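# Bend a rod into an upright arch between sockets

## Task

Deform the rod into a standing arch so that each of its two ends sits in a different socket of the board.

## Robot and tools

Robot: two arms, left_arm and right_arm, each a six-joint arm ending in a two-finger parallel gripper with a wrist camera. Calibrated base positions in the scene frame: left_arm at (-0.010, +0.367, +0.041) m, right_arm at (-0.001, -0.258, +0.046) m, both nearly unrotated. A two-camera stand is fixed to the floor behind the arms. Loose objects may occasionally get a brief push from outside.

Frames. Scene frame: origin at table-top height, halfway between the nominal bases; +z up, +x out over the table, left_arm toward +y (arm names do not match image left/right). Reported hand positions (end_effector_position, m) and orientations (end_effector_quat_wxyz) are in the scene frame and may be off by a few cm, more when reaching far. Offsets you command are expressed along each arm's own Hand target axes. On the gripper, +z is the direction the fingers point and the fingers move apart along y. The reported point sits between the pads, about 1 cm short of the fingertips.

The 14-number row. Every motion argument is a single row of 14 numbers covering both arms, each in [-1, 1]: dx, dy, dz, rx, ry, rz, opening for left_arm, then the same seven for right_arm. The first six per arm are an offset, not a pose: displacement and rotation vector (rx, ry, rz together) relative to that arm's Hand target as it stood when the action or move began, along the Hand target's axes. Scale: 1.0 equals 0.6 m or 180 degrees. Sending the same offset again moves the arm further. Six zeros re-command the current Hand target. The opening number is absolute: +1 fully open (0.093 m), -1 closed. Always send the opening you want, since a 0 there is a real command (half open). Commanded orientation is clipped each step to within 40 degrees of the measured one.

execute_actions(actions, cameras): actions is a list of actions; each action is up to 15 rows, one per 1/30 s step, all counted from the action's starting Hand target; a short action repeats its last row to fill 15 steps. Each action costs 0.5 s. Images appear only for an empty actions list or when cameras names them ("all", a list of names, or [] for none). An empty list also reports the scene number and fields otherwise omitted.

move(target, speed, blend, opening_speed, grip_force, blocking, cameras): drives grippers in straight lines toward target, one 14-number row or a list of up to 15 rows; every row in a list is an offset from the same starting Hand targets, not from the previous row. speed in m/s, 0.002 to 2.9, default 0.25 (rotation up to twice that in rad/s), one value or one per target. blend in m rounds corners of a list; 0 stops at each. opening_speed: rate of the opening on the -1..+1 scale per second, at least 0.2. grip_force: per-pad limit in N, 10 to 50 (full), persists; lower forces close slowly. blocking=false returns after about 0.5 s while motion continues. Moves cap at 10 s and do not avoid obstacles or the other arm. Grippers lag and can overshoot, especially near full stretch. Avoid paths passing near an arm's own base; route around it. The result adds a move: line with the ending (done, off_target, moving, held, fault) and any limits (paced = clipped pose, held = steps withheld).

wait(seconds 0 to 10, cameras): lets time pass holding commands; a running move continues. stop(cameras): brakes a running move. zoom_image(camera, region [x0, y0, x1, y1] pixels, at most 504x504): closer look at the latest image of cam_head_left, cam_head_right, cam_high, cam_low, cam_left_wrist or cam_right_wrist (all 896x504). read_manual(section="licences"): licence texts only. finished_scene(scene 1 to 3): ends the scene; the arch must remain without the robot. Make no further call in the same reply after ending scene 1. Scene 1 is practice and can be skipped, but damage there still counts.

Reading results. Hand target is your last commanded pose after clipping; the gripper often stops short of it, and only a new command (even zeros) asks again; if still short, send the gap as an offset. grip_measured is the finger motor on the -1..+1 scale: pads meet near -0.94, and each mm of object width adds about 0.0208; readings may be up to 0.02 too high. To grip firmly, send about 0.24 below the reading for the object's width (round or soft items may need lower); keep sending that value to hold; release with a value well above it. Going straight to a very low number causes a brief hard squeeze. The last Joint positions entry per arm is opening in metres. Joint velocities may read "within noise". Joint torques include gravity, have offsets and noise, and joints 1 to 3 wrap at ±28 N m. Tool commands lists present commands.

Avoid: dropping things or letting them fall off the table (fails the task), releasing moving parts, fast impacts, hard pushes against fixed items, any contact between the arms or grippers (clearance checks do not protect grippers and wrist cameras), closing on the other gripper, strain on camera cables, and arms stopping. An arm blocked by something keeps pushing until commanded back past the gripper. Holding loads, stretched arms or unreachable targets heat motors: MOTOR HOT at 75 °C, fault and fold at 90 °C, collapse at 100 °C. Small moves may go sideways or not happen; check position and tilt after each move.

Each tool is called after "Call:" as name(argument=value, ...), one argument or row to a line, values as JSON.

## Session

Call:
execute_actions(
  actions=[],
  cameras=["cam_head_right", "cam_head_left"],
)

Scene clock: 0.00 s.
left_arm: end_effector_position=(+0.3713, +0.3920, +0.1034) grip_measured=+1.000 end_effector_quat_wxyz=(+0.533, -0.052, +0.843, +0.044) | right_arm: end_effector_position=(+0.3686, -0.2486, +0.0953) grip_measured=+1.000 end_effector_quat_wxyz=(+0.494, +0.011, +0.868, +0.049)
Joint positions: left_arm=[0.016 1.593 0.363 0.785 -0.117 -0.035 0.093] | right_arm=[-0.025 1.551 0.361 0.657 -0.086 0.06 0.093]
Joint velocities: within noise
Joint torques (N m): no reading
Motor temperatures (°C): left_arm=[30 39 37 27 28 29 30] | right_arm=[28 38 36 30 31 31 29]
Heat: left arm: 39 °C; right arm: 38 °C.
Hand target: left_arm +0.3769, +0.3921, +0.1150; +0.550, -0.053, +0.833, +0.043 | right_arm +0.3746, -0.2486, +0.1059; +0.510, +0.010, +0.859, +0.049
Tool commands: left_gripper/opening=+1.0 right_gripper/opening=+1.0
Images, in order (width x height): cam_head_left 896x504, cam_head_right 896x504.

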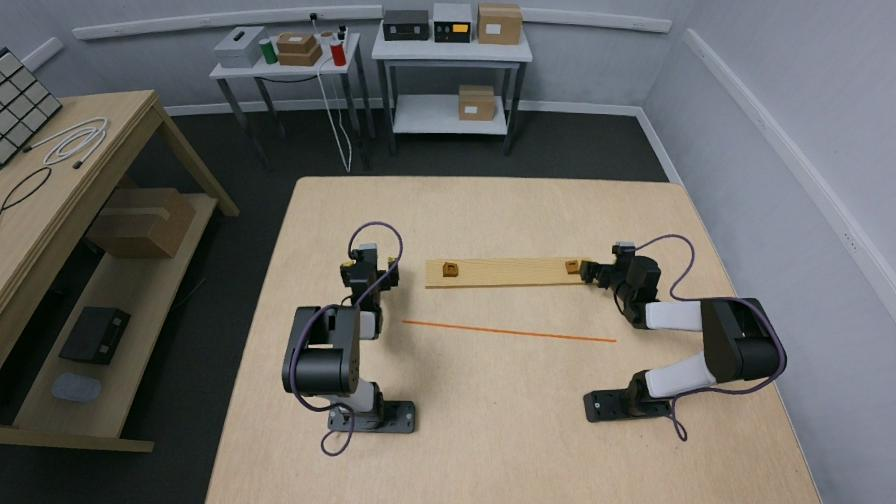

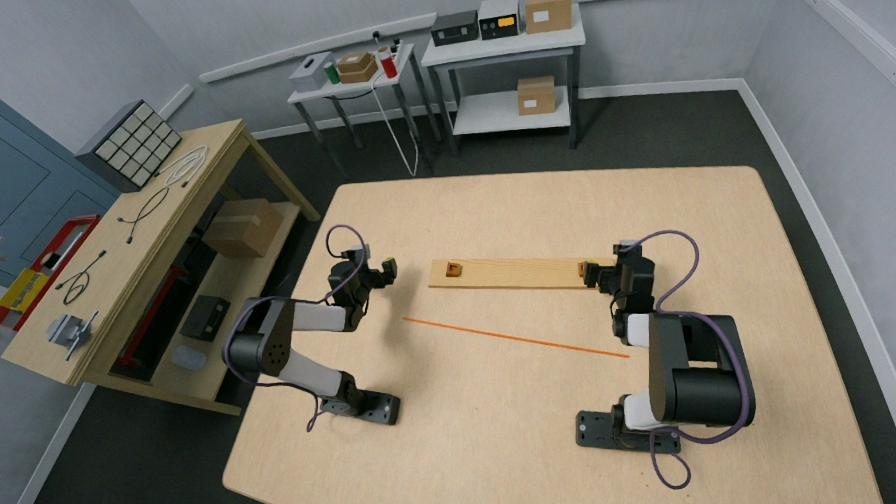

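Call:
move(
  target=[-0.1302,-0.3252,-0.0253,0.029,0.3705,0.0357,0.2,-0.1513,0.1245,0.0082,0.0327,0.3406,-0.0067,0.2],
  speed=0.3,
  cameras=["cam_left_wrist","cam_right_wrist"],
)

Scene clock: 15.83 s.
left_arm: end_effector_position=(+0.4166, +0.2031, +0.1818) grip_measured=+0.202 end_effector_quat_wxyz=(+0.033, +0.007, +0.999, -0.007) | right_arm: end_effector_position=(+0.4185, -0.1841, +0.1829) grip_measured=+0.202 end_effector_quat_wxyz=(-0.001, -0.002, +1.000, -0.001)
Joint positions: left_arm=[-0.368 2.328 2.402 -1.578 -0.01 -0.355 0.055] | right_arm=[0.164 2.225 2.21 -1.558 0.002 0.17 0.055]
Joint torques (N m): left_arm=[-0.39 -10.4 8.2 0.51 0 -0.03] | right_arm=[0.28 -9.13 7.64 0.32 -0.07 0.07]
Motor temperatures (°C): left_arm=[30 42 39 31 28 29 30] | right_arm=[28 40 39 36 31 31 29]
Heat: left arm: 42 °C; right arm: 40 °C.
Hand target: left_arm +0.4201, +0.2000, +0.1901; +0.000, +0.000, +1.000, +0.000 | right_arm +0.4199, -0.1799, +0.1899; +0.000, +0.000, +1.000, +0.000
Off the commanded pose: left_arm 0.010 m, 4 deg | right_arm 0.008 m, 0 deg.
joint sent to its limit (left arm) — joint 4 (wrist pitch), lower limit. The joint targets are off in orientation, not in position.
joint sent to its limit (right arm) — joint 4 (wrist pitch), lower limit. The joint targets still meet the commanded pose.
move: off_target (left_arm)
Images, in order (width x height): cam_left_wrist 896x504, cam_right_wrist 896x504.

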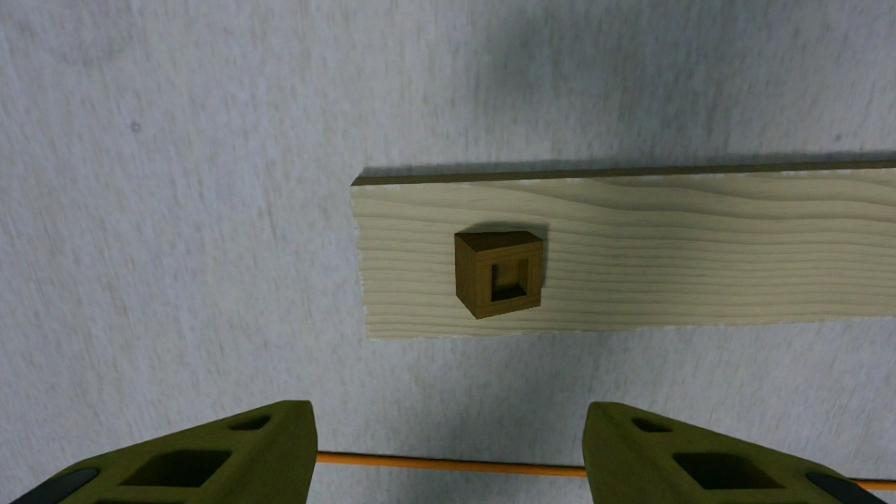

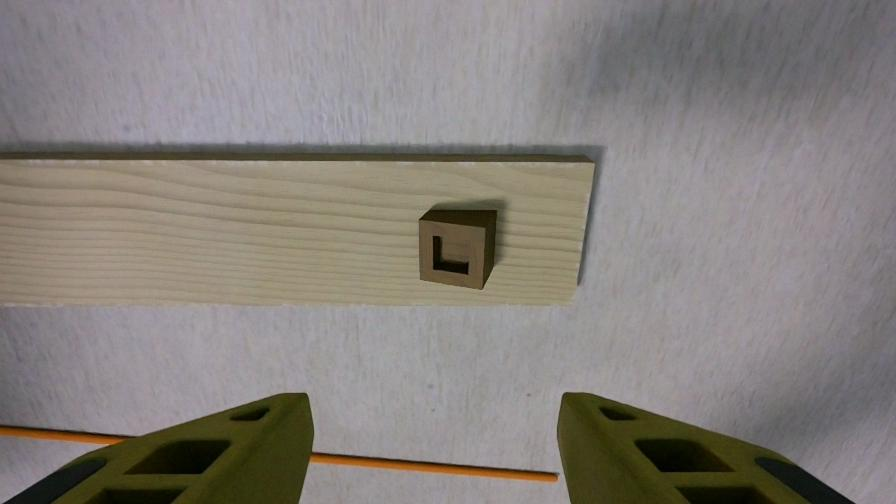

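Call:
move(
  target=[0.3103,0.0792,0.2135,0,0,0.5406,0.2,0.402,-0.0588,0.2165,0,0,-0.4667,0.2],
  speed=0.25,
  cameras=["cam_left_wrist","cam_right_wrist"],
)

Scene clock: 36.37 s.
left_arm: end_effector_position=(+0.2304, +0.2496, +0.0562) grip_measured=+0.202 end_effector_quat_wxyz=(-0.018, +0.744, +0.668, -0.008) | right_arm: end_effector_position=(+0.1747, -0.2179, +0.0592) grip_measured=+0.202 end_effector_quat_wxyz=(-0.015, -0.662, +0.750, +0.007)
Joint positions: left_arm=[-0.45 1.701 0.976 -0.886 0.002 1.226 0.055] | right_arm=[0.215 1.359 0.64 -0.885 0.002 -1.22 0.055]
Joint torques (N m): left_arm=[-0.59 -8.27 4.34 0.47 -0.03 0.26] | right_arm=[0.12 -4.33 3.97 0.69 -0.13 -0.16]
Motor temperatures (°C): left_arm=[30 50 40 29 28 29 30] | right_arm=[28 44 40 33 31 31 29]
Heat: left arm: 50 °C; right arm: 44 °C.
Hand target: left_arm +0.2339, +0.2475, +0.0618; +0.000, +0.750, +0.661, +0.000 | right_arm +0.1789, -0.2155, +0.0600; +0.000, -0.670, +0.743, -0.001
Off the commanded pose: left_arm 0.007 m, 3 deg | right_arm 0.005 m, 2 deg.
move: off_target (left_arm)
Images, in order (width x height): cam_left_wrist 896x504, cam_right_wrist 896x504.

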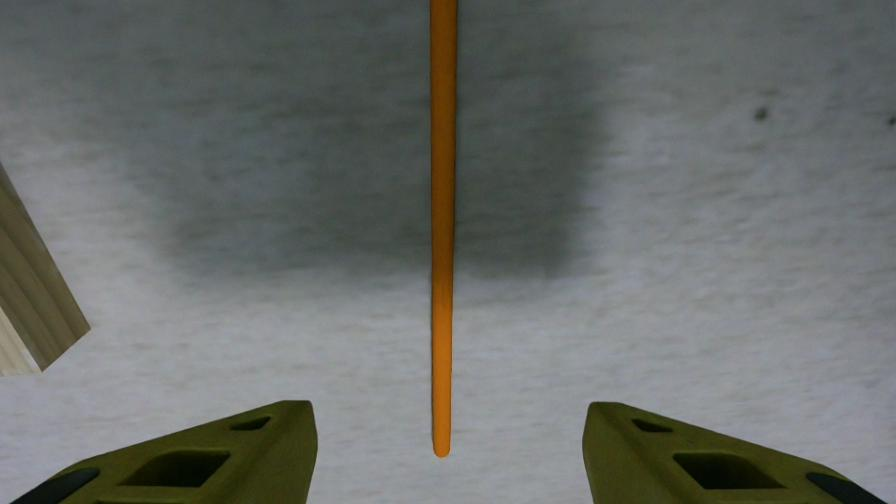

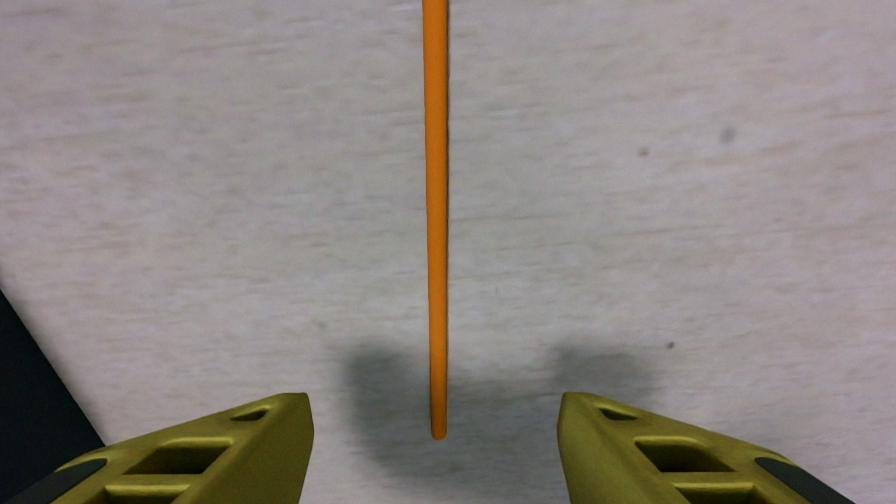

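Call:
move(
  target=[
    [0.0067,0.005,0.0697,-0.0116,-0.006,0.003,0.2,0,0,0.0667,0.0092,-0.0072,0,0.2],
    [0.0067,0.005,0.1013,-0.0116,-0.006,0.003,0.2,0,0,0.0983,0.0092,-0.0072,0,0.2],
    [0.0067,0.005,0.1013,-0.0116,-0.006,0.003,-1,0,0,0.0983,0.0092,-0.0072,0,-1],
  ],
  speed=[0.1,0.035,0.035],
  blend=[0.008,0,0],
  opening_speed=0.8,
  cameras=["cam_left_wrist","cam_right_wrist"],
)

Scene clock: 54.33 s.
left_arm: end_effector_position=(+0.2280, +0.2541, +0.0071) grip_measured=-0.975 end_effector_quat_wxyz=(+0.001, +0.750, +0.661, -0.003) | right_arm: end_effector_position=(+0.1674, -0.2188, +0.0054) grip_measured=-0.961 end_effector_quat_wxyz=(-0.006, -0.667, +0.745, +0.005)
Joint positions: left_arm=[-0.436 1.769 0.824 -0.627 0.006 1.26 0] | right_arm=[0.215 1.475 0.471 -0.582 -0.002 -1.234 0]
Joint torques (N m): left_arm=[0.13 -4.68 3.59 1.06 -0.01 0.24] | right_arm=[-0.87 -2.4 3.21 1.16 -0.21 -0.16]
Heat: left arm: 49 °C; right arm: 42 °C.
Hand target: left_arm +0.2374, +0.2511, +0.0010; +0.020, +0.753, +0.657, +0.005 | right_arm +0.1788, -0.2155, +0.0009; +0.018, -0.669, +0.743, -0.003
Off the commanded pose: left_arm 0.012 m, 2 deg | right_arm 0.013 m, 3 deg.
move: off_target (left_arm, right_arm)
Images, in order (width x height): cam_left_wrist 896x504, cam_right_wrist 896x504.

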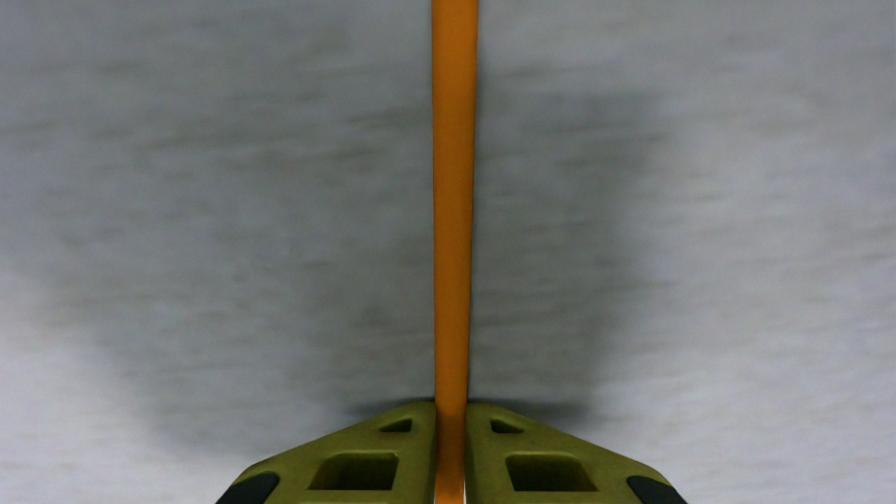

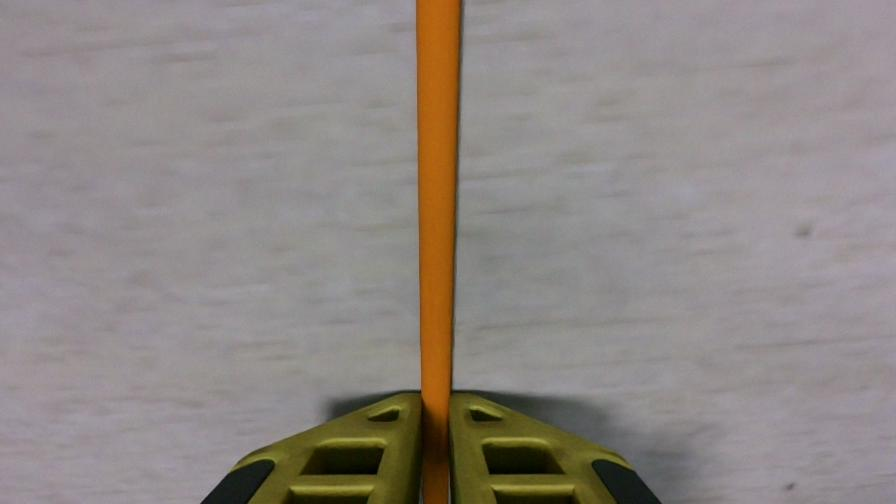

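Call:
move(
  target=[
    [0,-0.0044,-0.0987,0,0,0,-1,0.0017,0.0063,-0.0987,0,0,0,-1],
    [-0.0075,0.0307,-0.1805,0.0086,-0.0769,-0.0223,-1,0.001,-0.0725,-0.1798,-0.0107,-0.0763,-0.0098,-1],
    [-0.0252,0.118,-0.2272,0.0019,-0.1599,-0.037,-1,-0.0142,-0.1903,-0.2262,-0.0157,-0.1597,-0.022,-1],
    [-0.0632,0.2092,-0.2478,-0.0099,-0.259,-0.0506,-1,-0.0527,-0.3033,-0.247,-0.0252,-0.2596,-0.0326,-1],
    [-0.1113,0.2667,-0.2448,-0.0172,-0.3477,-0.0498,-1,-0.1035,-0.3475,-0.2447,-0.0301,-0.3483,-0.0294,-1],
    [-0.1633,0.2853,-0.235,-0.0228,-0.4143,-0.0488,-1,-0.1542,-0.362,-0.2348,-0.0338,-0.415,-0.0266,-1],
  ],
  blend=[0.015,0.015,0.015,0.015,0.015,0],
  speed=0.12,
  cameras=["cam_head_left","cam_head_right","cam_high","cam_low"],
)

Call:
zoom_image(
  camera="cam_low",
  region=[340, 120, 580, 310],
)

Scene clock: 104.07 s.
left_arm: end_effector_position=(+0.3980, +0.1504, +0.1364) grip_measured=-0.976 end_effector_quat_wxyz=(+0.427, +0.543, +0.594, -0.412) | right_arm: end_effector_position=(+0.3971, -0.1689, +0.1360) grip_measured=-0.971 end_effector_quat_wxyz=(-0.415, +0.568, -0.576, -0.416)
Joint positions: left_arm=[-0.137 2.084 1.274 -0.186 1.212 0.939 0] | right_arm=[-0.189 2.345 1.719 -1.429 -1.214 -2.075 0]
Joint torques (N m): left_arm=[-3.47 -10.21 4.96 1.59 0.89 -0.03] | right_arm=[3.15 -8.95 6.23 -0.74 -1.33 -0.21]
Motor temperatures (°C): left_arm=[30 44 39 29 28 29 31] | right_arm=[28 40 39 33 31 31 31]
Heat: left arm: 44 °C; right arm: 40 °C.
Hand target: left_arm +0.3887, +0.1341, +0.1501; +0.439, +0.553, +0.562, -0.431 | right_arm +0.3999, -0.1487, +0.1501; -0.431, +0.563, -0.552, -0.439
Off the commanded pose: left_arm 0.023 m, 5 deg | right_arm 0.025 m, 4 deg.
joint sent to its limit (right arm) — joint 6 (wrist roll), lower limit. The joint targets still meet the commanded pose.
move: off_target (left_arm, right_arm)
Images, in order (width x height): cam_head_left 896x504, cam_head_right 896x504, cam_high 896x504, cam_low 896x504.

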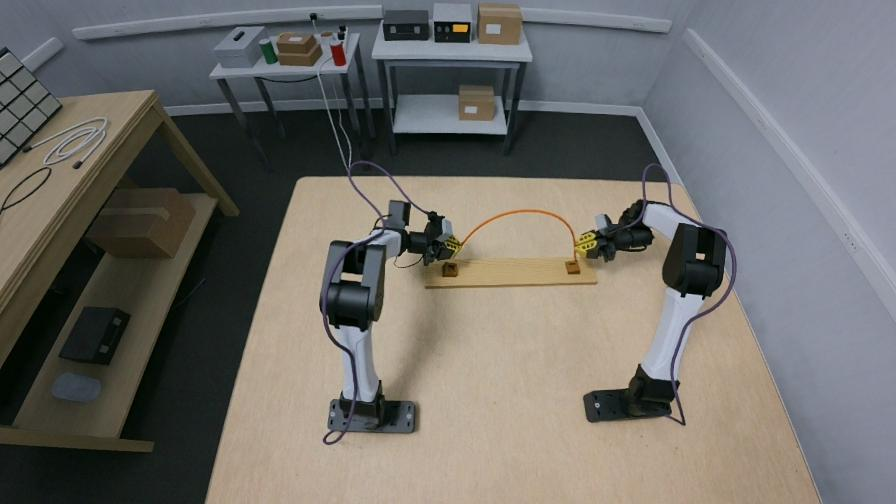

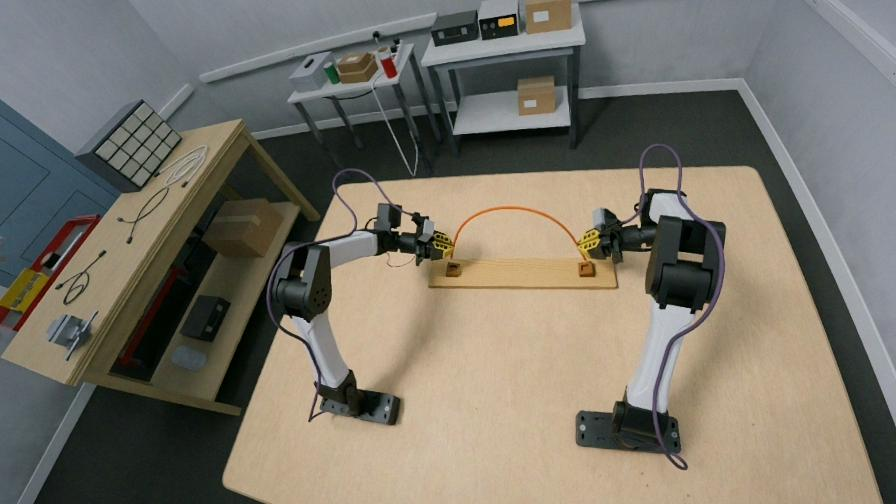

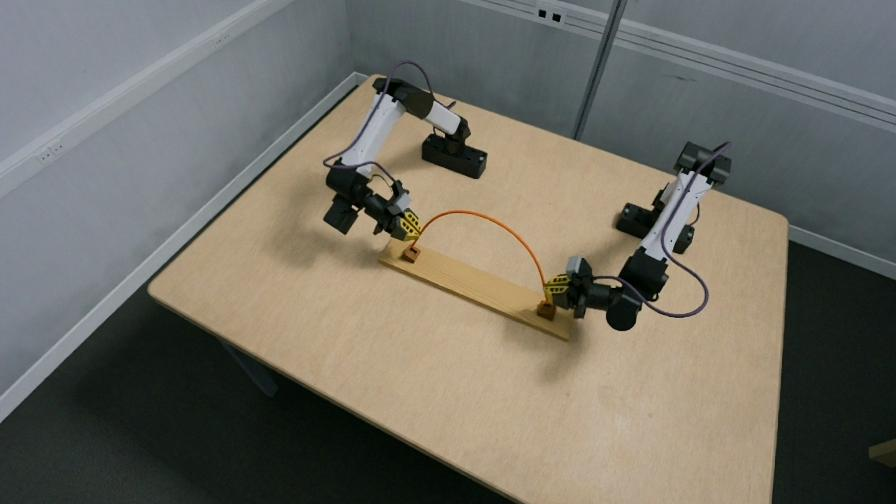

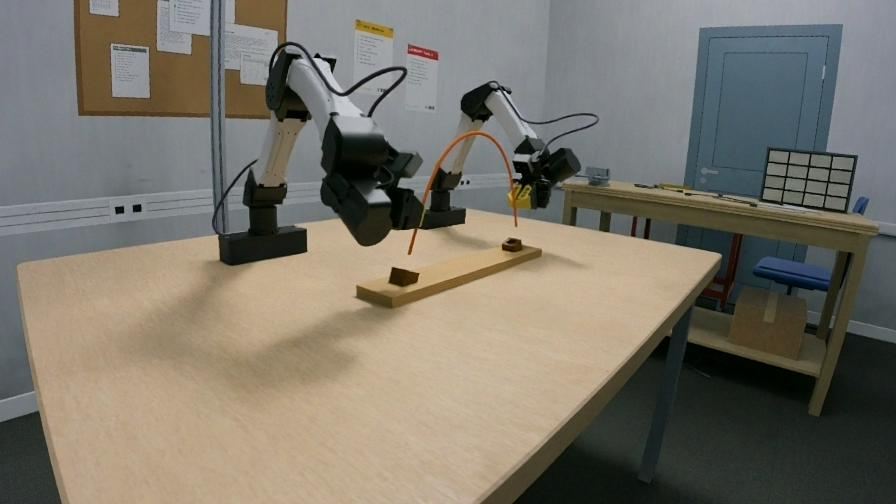

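Scaled by 2.100 from the camera's 896x504 image, which has a finer 1280x720 frame.

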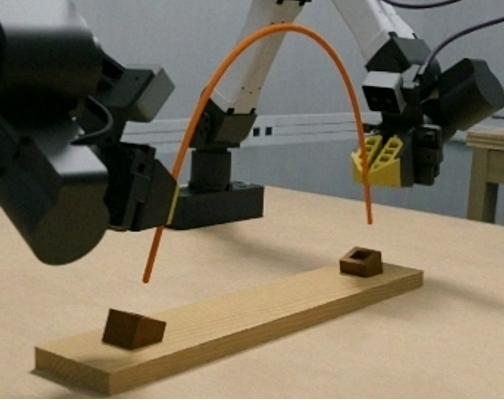

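Call:
move(
  target=[0.0295,-0.025,0.0052,0,0,0,-1,0.0288,0.0133,0.0092,0,0,0,-1],
  speed=0.08,
  cameras=["cam_head_left","cam_head_right","cam_high","cam_low"],
)

Call:
zoom_image(
  camera="cam_head_right",
  region=[425, 235, 485, 285],
)

Call:
zoom_image(
  camera="cam_head_left",
  region=[545, 235, 605, 285],
)

Call:
zoom_image(
  camera="cam_low",
  region=[380, 235, 440, 285],
)

Call:
zoom_image(
  camera="cam_low",
  region=[485, 210, 545, 260],
)

Call:
zoom_image(
  camera="cam_high",
  region=[385, 220, 445, 270],
)

Scene clock: 119.87 s.
left_arm: end_effector_position=(+0.3816, +0.1500, +0.1151) grip_measured=-0.976 end_effector_quat_wxyz=(+0.424, +0.540, +0.595, -0.417) | right_arm: end_effector_position=(+0.3919, -0.1680, +0.1265) grip_measured=-0.971 end_effector_quat_wxyz=(-0.414, +0.567, -0.577, -0.419)
Joint positions: left_arm=[-0.144 2.084 1.167 -0.074 1.213 0.92 0] | right_arm=[-0.189 2.345 1.675 -1.394 -1.215 -2.077 0]
Joint torques (N m): left_arm=[-3.26 -10.63 4.74 1.64 0.86 -0.01] | right_arm=[3.15 -8.87 3.41 -0.36 -1.33 -0.2]
Heat: left arm: 46 °C; right arm: 42 °C.
Hand target: left_arm +0.3738, +0.1352, +0.1322; +0.439, +0.553, +0.562, -0.431 | right_arm +0.3919, -0.1477, +0.1320; -0.431, +0.563, -0.552, -0.439
Off the commanded pose: left_arm 0.024 m, 5 deg | right_arm 0.021 m, 4 deg.
joint sent to its limit (right arm) — joint 6 (wrist roll), lower limit. The joint targets still meet the commanded pose.
move: off_target (left_arm, right_arm)
Images, in order (width x height): cam_head_left 896x504, cam_head_right 896x504, cam_high 896x504, cam_low 896x504.

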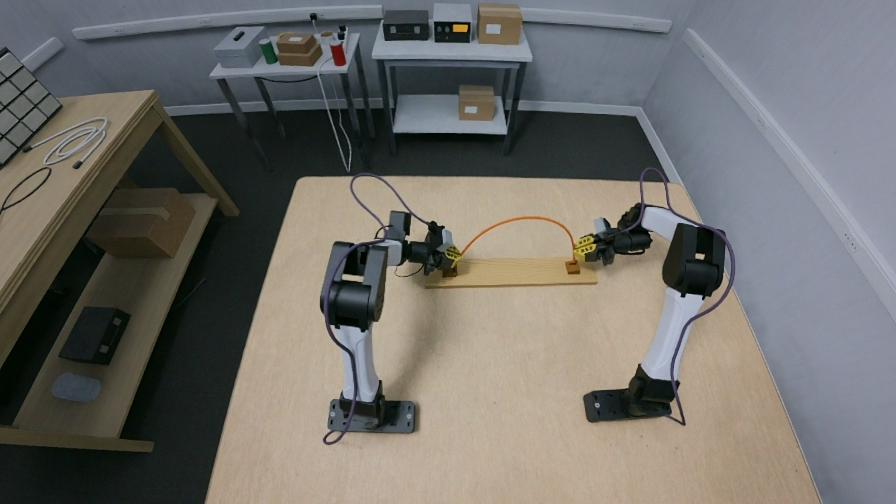

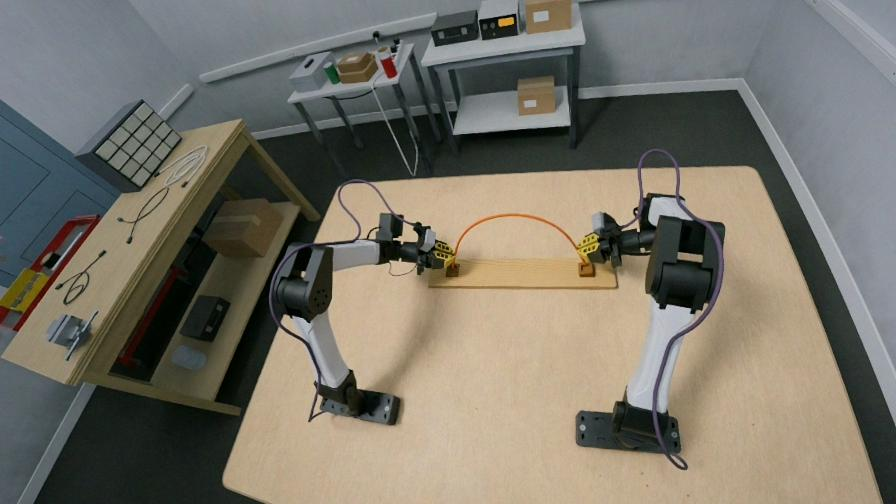

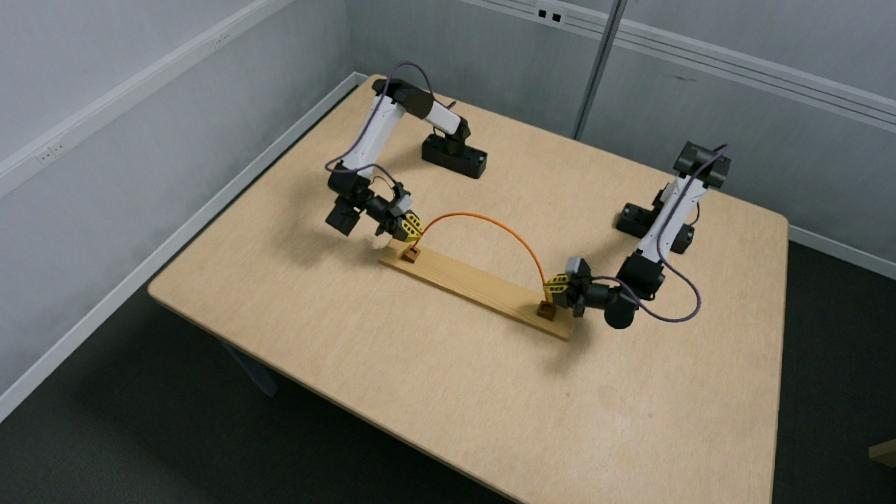

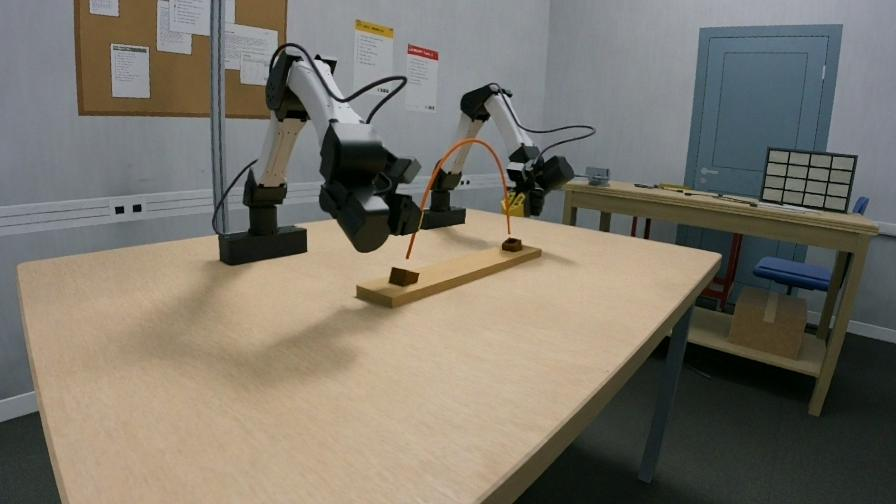

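Scaled by 8.400 from the camera's 896x504 image, which has a finer 1280x720 frame.

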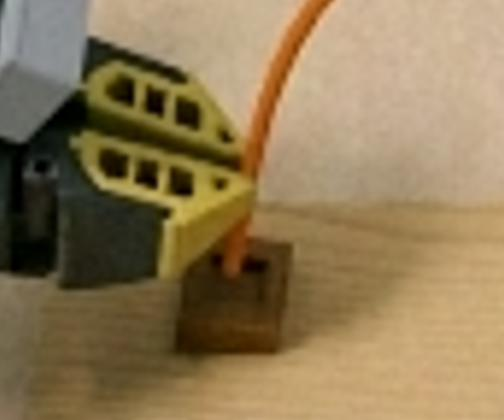

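Scaled by 8.400 from the camera's 896x504 image, which has a finer 1280x720 frame.

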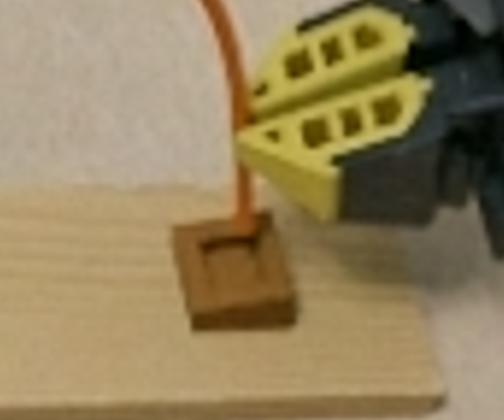

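Scaled by 8.400 from the camera's 896x504 image, which has a finer 1280x720 frame.

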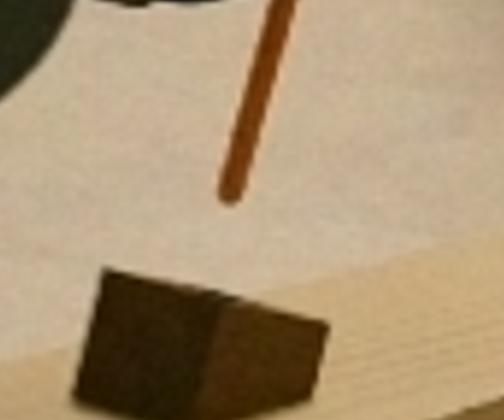

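Scaled by 8.400 from the camera's 896x504 image, which has a finer 1280x720 frame.

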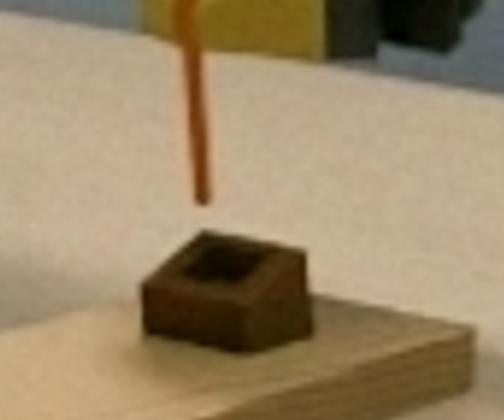

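Scaled by 8.400 from the camera's 896x504 image, which has a finer 1280x720 frame.

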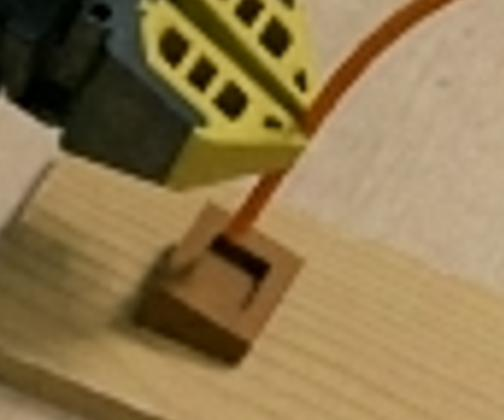

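Call:
move(
  target=[0.021,0.0067,0.0055,0,0,0,-1,0.032,0.005,0.0098,0,0,0,-1],
  speed=0.06,
  cameras=["cam_head_left","cam_head_right","cam_high","cam_low"],
)

Call:
zoom_image(
  camera="cam_head_right",
  region=[425, 235, 485, 285],
)

Call:
zoom_image(
  camera="cam_head_left",
  region=[545, 235, 605, 285],
)

Call:
zoom_image(
  camera="cam_low",
  region=[380, 235, 440, 285],
)

Call:
zoom_image(
  camera="cam_low",
  region=[485, 210, 545, 260],
)

Call:
zoom_image(
  camera="cam_high",
  region=[385, 220, 445, 270],
)

Scene clock: 147.63 s.
left_arm: end_effector_position=(+0.3847, +0.1496, +0.1110) grip_measured=-0.976 end_effector_quat_wxyz=(+0.430, +0.543, +0.591, -0.413) | right_arm: end_effector_position=(+0.3890, -0.1674, +0.1064) grip_measured=-0.971 end_effector_quat_wxyz=(-0.414, +0.566, -0.577, -0.419)
Joint positions: left_arm=[-0.144 2.1 1.167 -0.039 1.213 0.92 0] | right_arm=[-0.189 2.371 1.633 -1.328 -1.216 -2.077 0]
Joint torques (N m): left_arm=[-3.17 -8.65 5.16 1.66 0.86 0.01] | right_arm=[3.26 -8.91 3.32 -0.34 -1.33 -0.19]
Motor temperatures (°C): left_arm=[30 50 39 33 29 29 32] | right_arm=[29 45 39 32 33 31 31]
Heat: left arm: 50 °C; right arm: 45 °C.
Hand target: left_arm +0.3778, +0.1351, +0.1192; +0.439, +0.553, +0.562, -0.431 | right_arm +0.3889, -0.1467, +0.1121; -0.431, +0.563, -0.552, -0.439
Off the commanded pose: left_arm 0.018 m, 4 deg | right_arm 0.021 m, 4 deg.
joint sent to its limit (right arm) — joint 6 (wrist roll), lower limit. The joint targets still meet the commanded pose.
move: off_target (left_arm, right_arm)
Images, in order (width x height): cam_head_left 896x504, cam_head_right 896x504, cam_high 896x504, cam_low 896x504.

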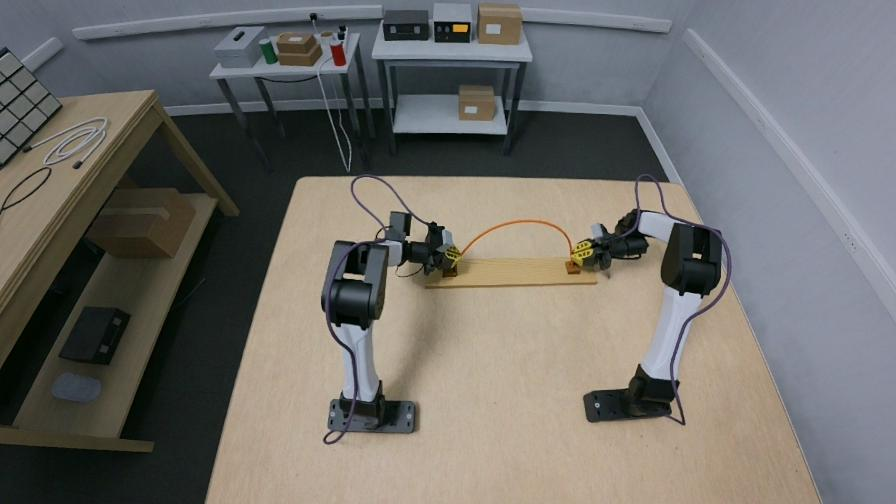

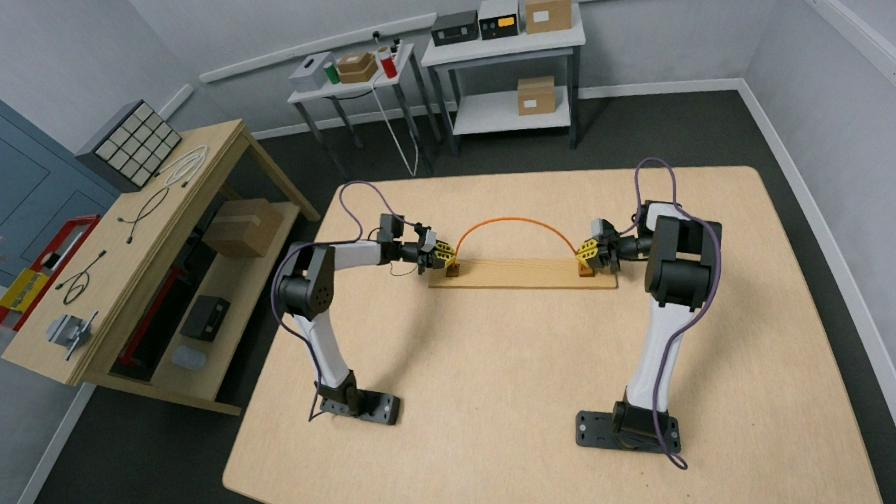

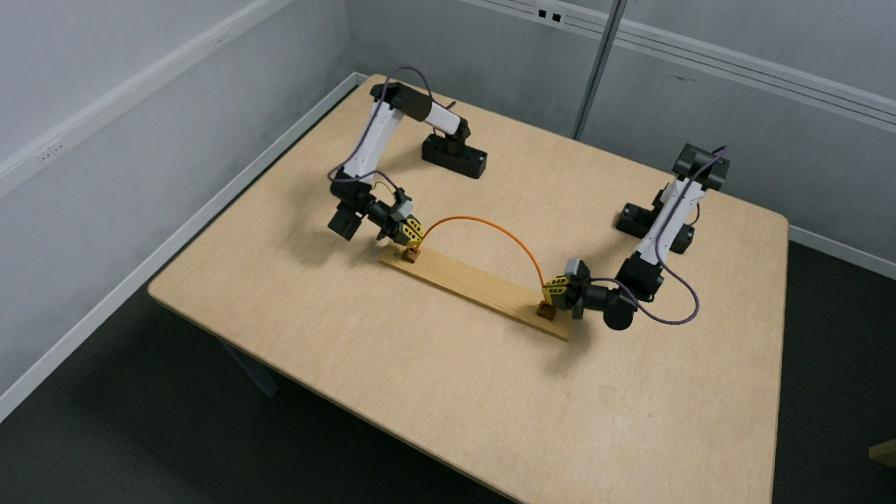

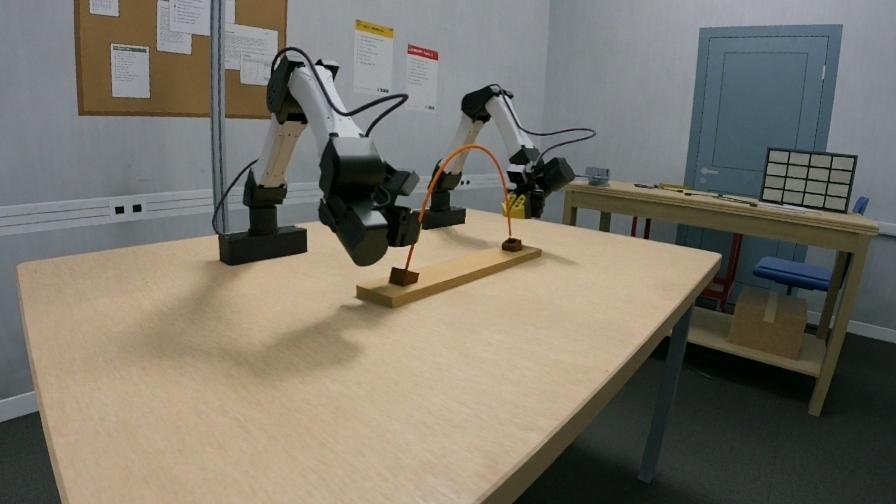

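Scaled by 8.400 from the camera's 896x504 image, which has a finer 1280x720 frame.

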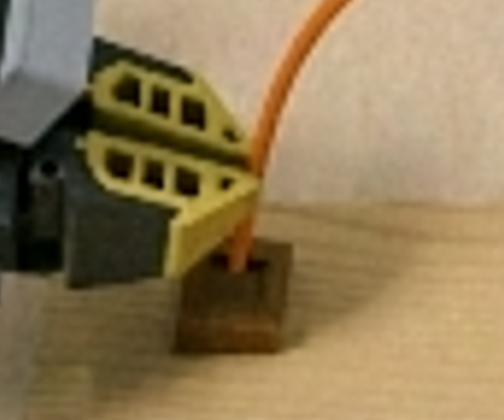

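Scaled by 8.400 from the camera's 896x504 image, which has a finer 1280x720 frame.

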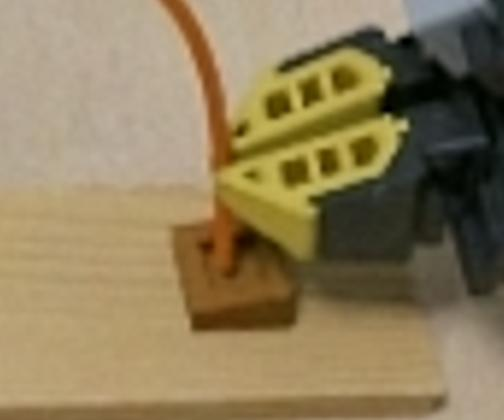

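Scaled by 8.400 from the camera's 896x504 image, which has a finer 1280x720 frame.

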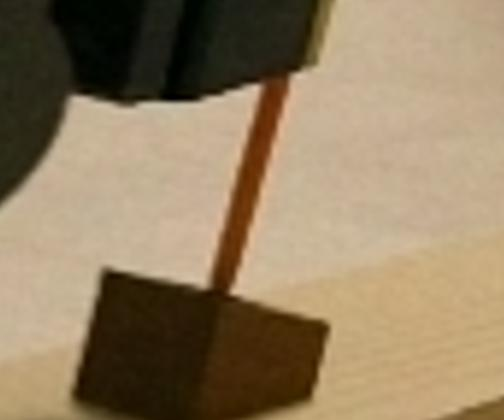

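Scaled by 8.400 from the camera's 896x504 image, which has a finer 1280x720 frame.

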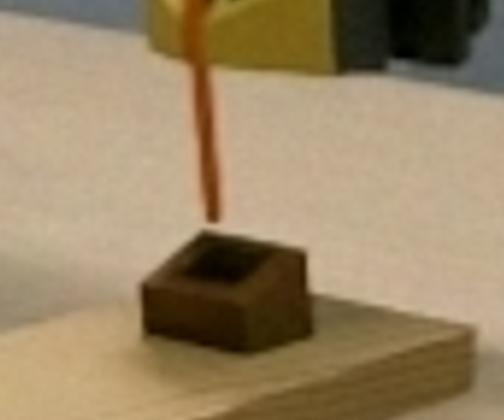

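Scaled by 8.400 from the camera's 896x504 image, which has a finer 1280x720 frame.

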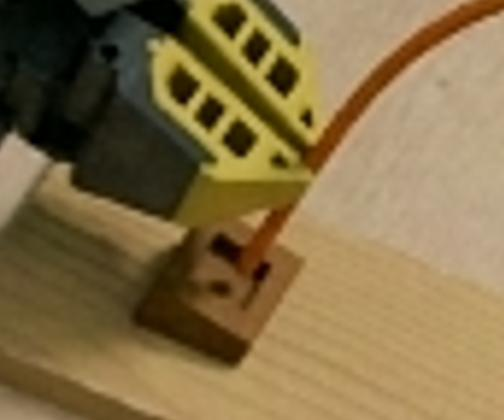

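Call:
move(
  target=[0.0275, 0.0034, 0, 0, 0, 0, -1, 0.0243, 0, -0.0008, 0, 0, 0, -1],
  speed=0.06,
  cameras=["cam_head_left", "cam_head_right", "cam_low", "cam_high"],
)

Scene clock: 167.93 s.
left_arm: end_effector_position=(+0.3847, +0.1494, +0.0948) grip_measured=-0.976 end_effector_quat_wxyz=(+0.423, +0.540, +0.595, -0.419) | right_arm: end_effector_position=(+0.3887, -0.1671, +0.0954) grip_measured=-0.971 end_effector_quat_wxyz=(-0.414, +0.563, -0.577, -0.422)
Joint positions: left_arm=[-0.144 2.146 1.167 -0.016 1.216 0.92 0] | right_arm=[-0.189 2.394 1.622 -1.299 -1.221 -2.077 0]
Joint torques (N m): left_arm=[-2.11 -8.8 4.98 1.61 0.87 0.26] | right_arm=[2.5 -8.77 3.12 -0.26 -1.22 -0.19]
Heat: left arm: 49 °C; right arm: 48 °C.
Hand target: left_arm +0.3798, +0.1391, +0.1032; +0.439, +0.553, +0.562, -0.431 | right_arm +0.3890, -0.1507, +0.0980; -0.431, +0.563, -0.552, -0.439
Off the commanded pose: left_arm 0.014 m, 5 deg | right_arm 0.017 m, 4 deg.
joint sent to its limit (right arm) — joint 6 (wrist roll), lower limit. The joint targets still meet the commanded pose.
move: off_target (left_arm, right_arm)
Images, in order (width x height): cam_head_left 896x504, cam_head_right 896x504, cam_high 896x504, cam_low 896x504.

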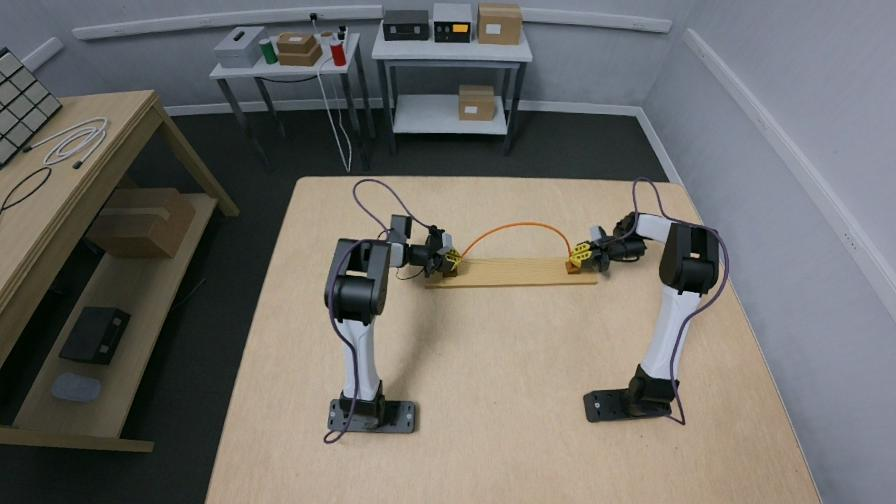

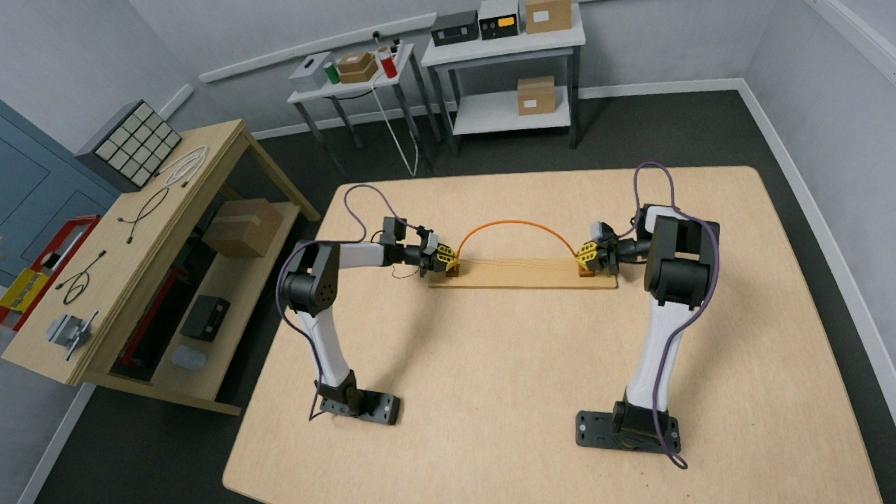

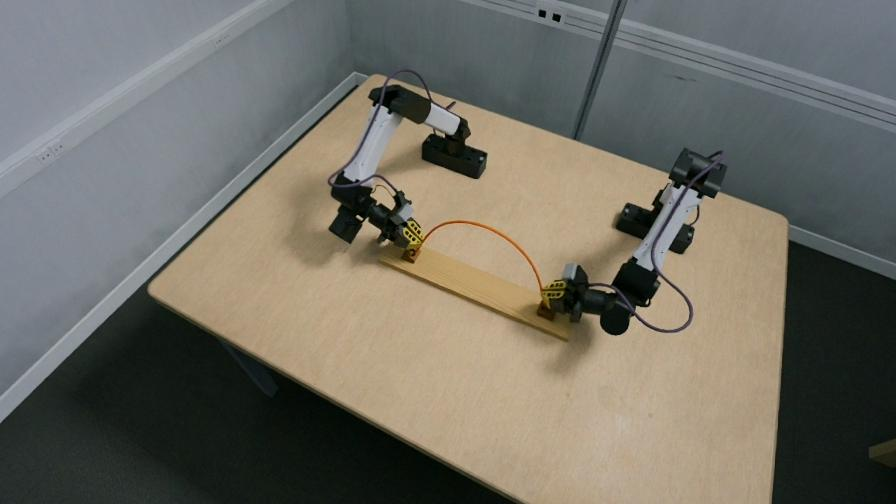

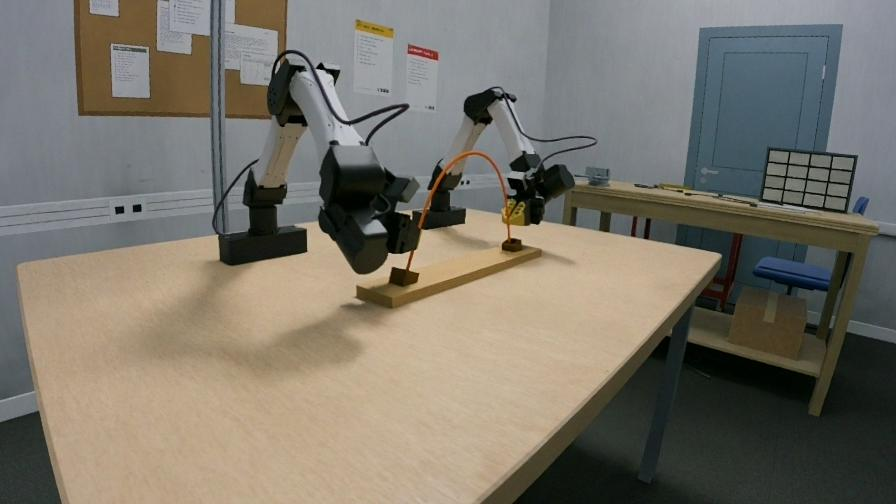

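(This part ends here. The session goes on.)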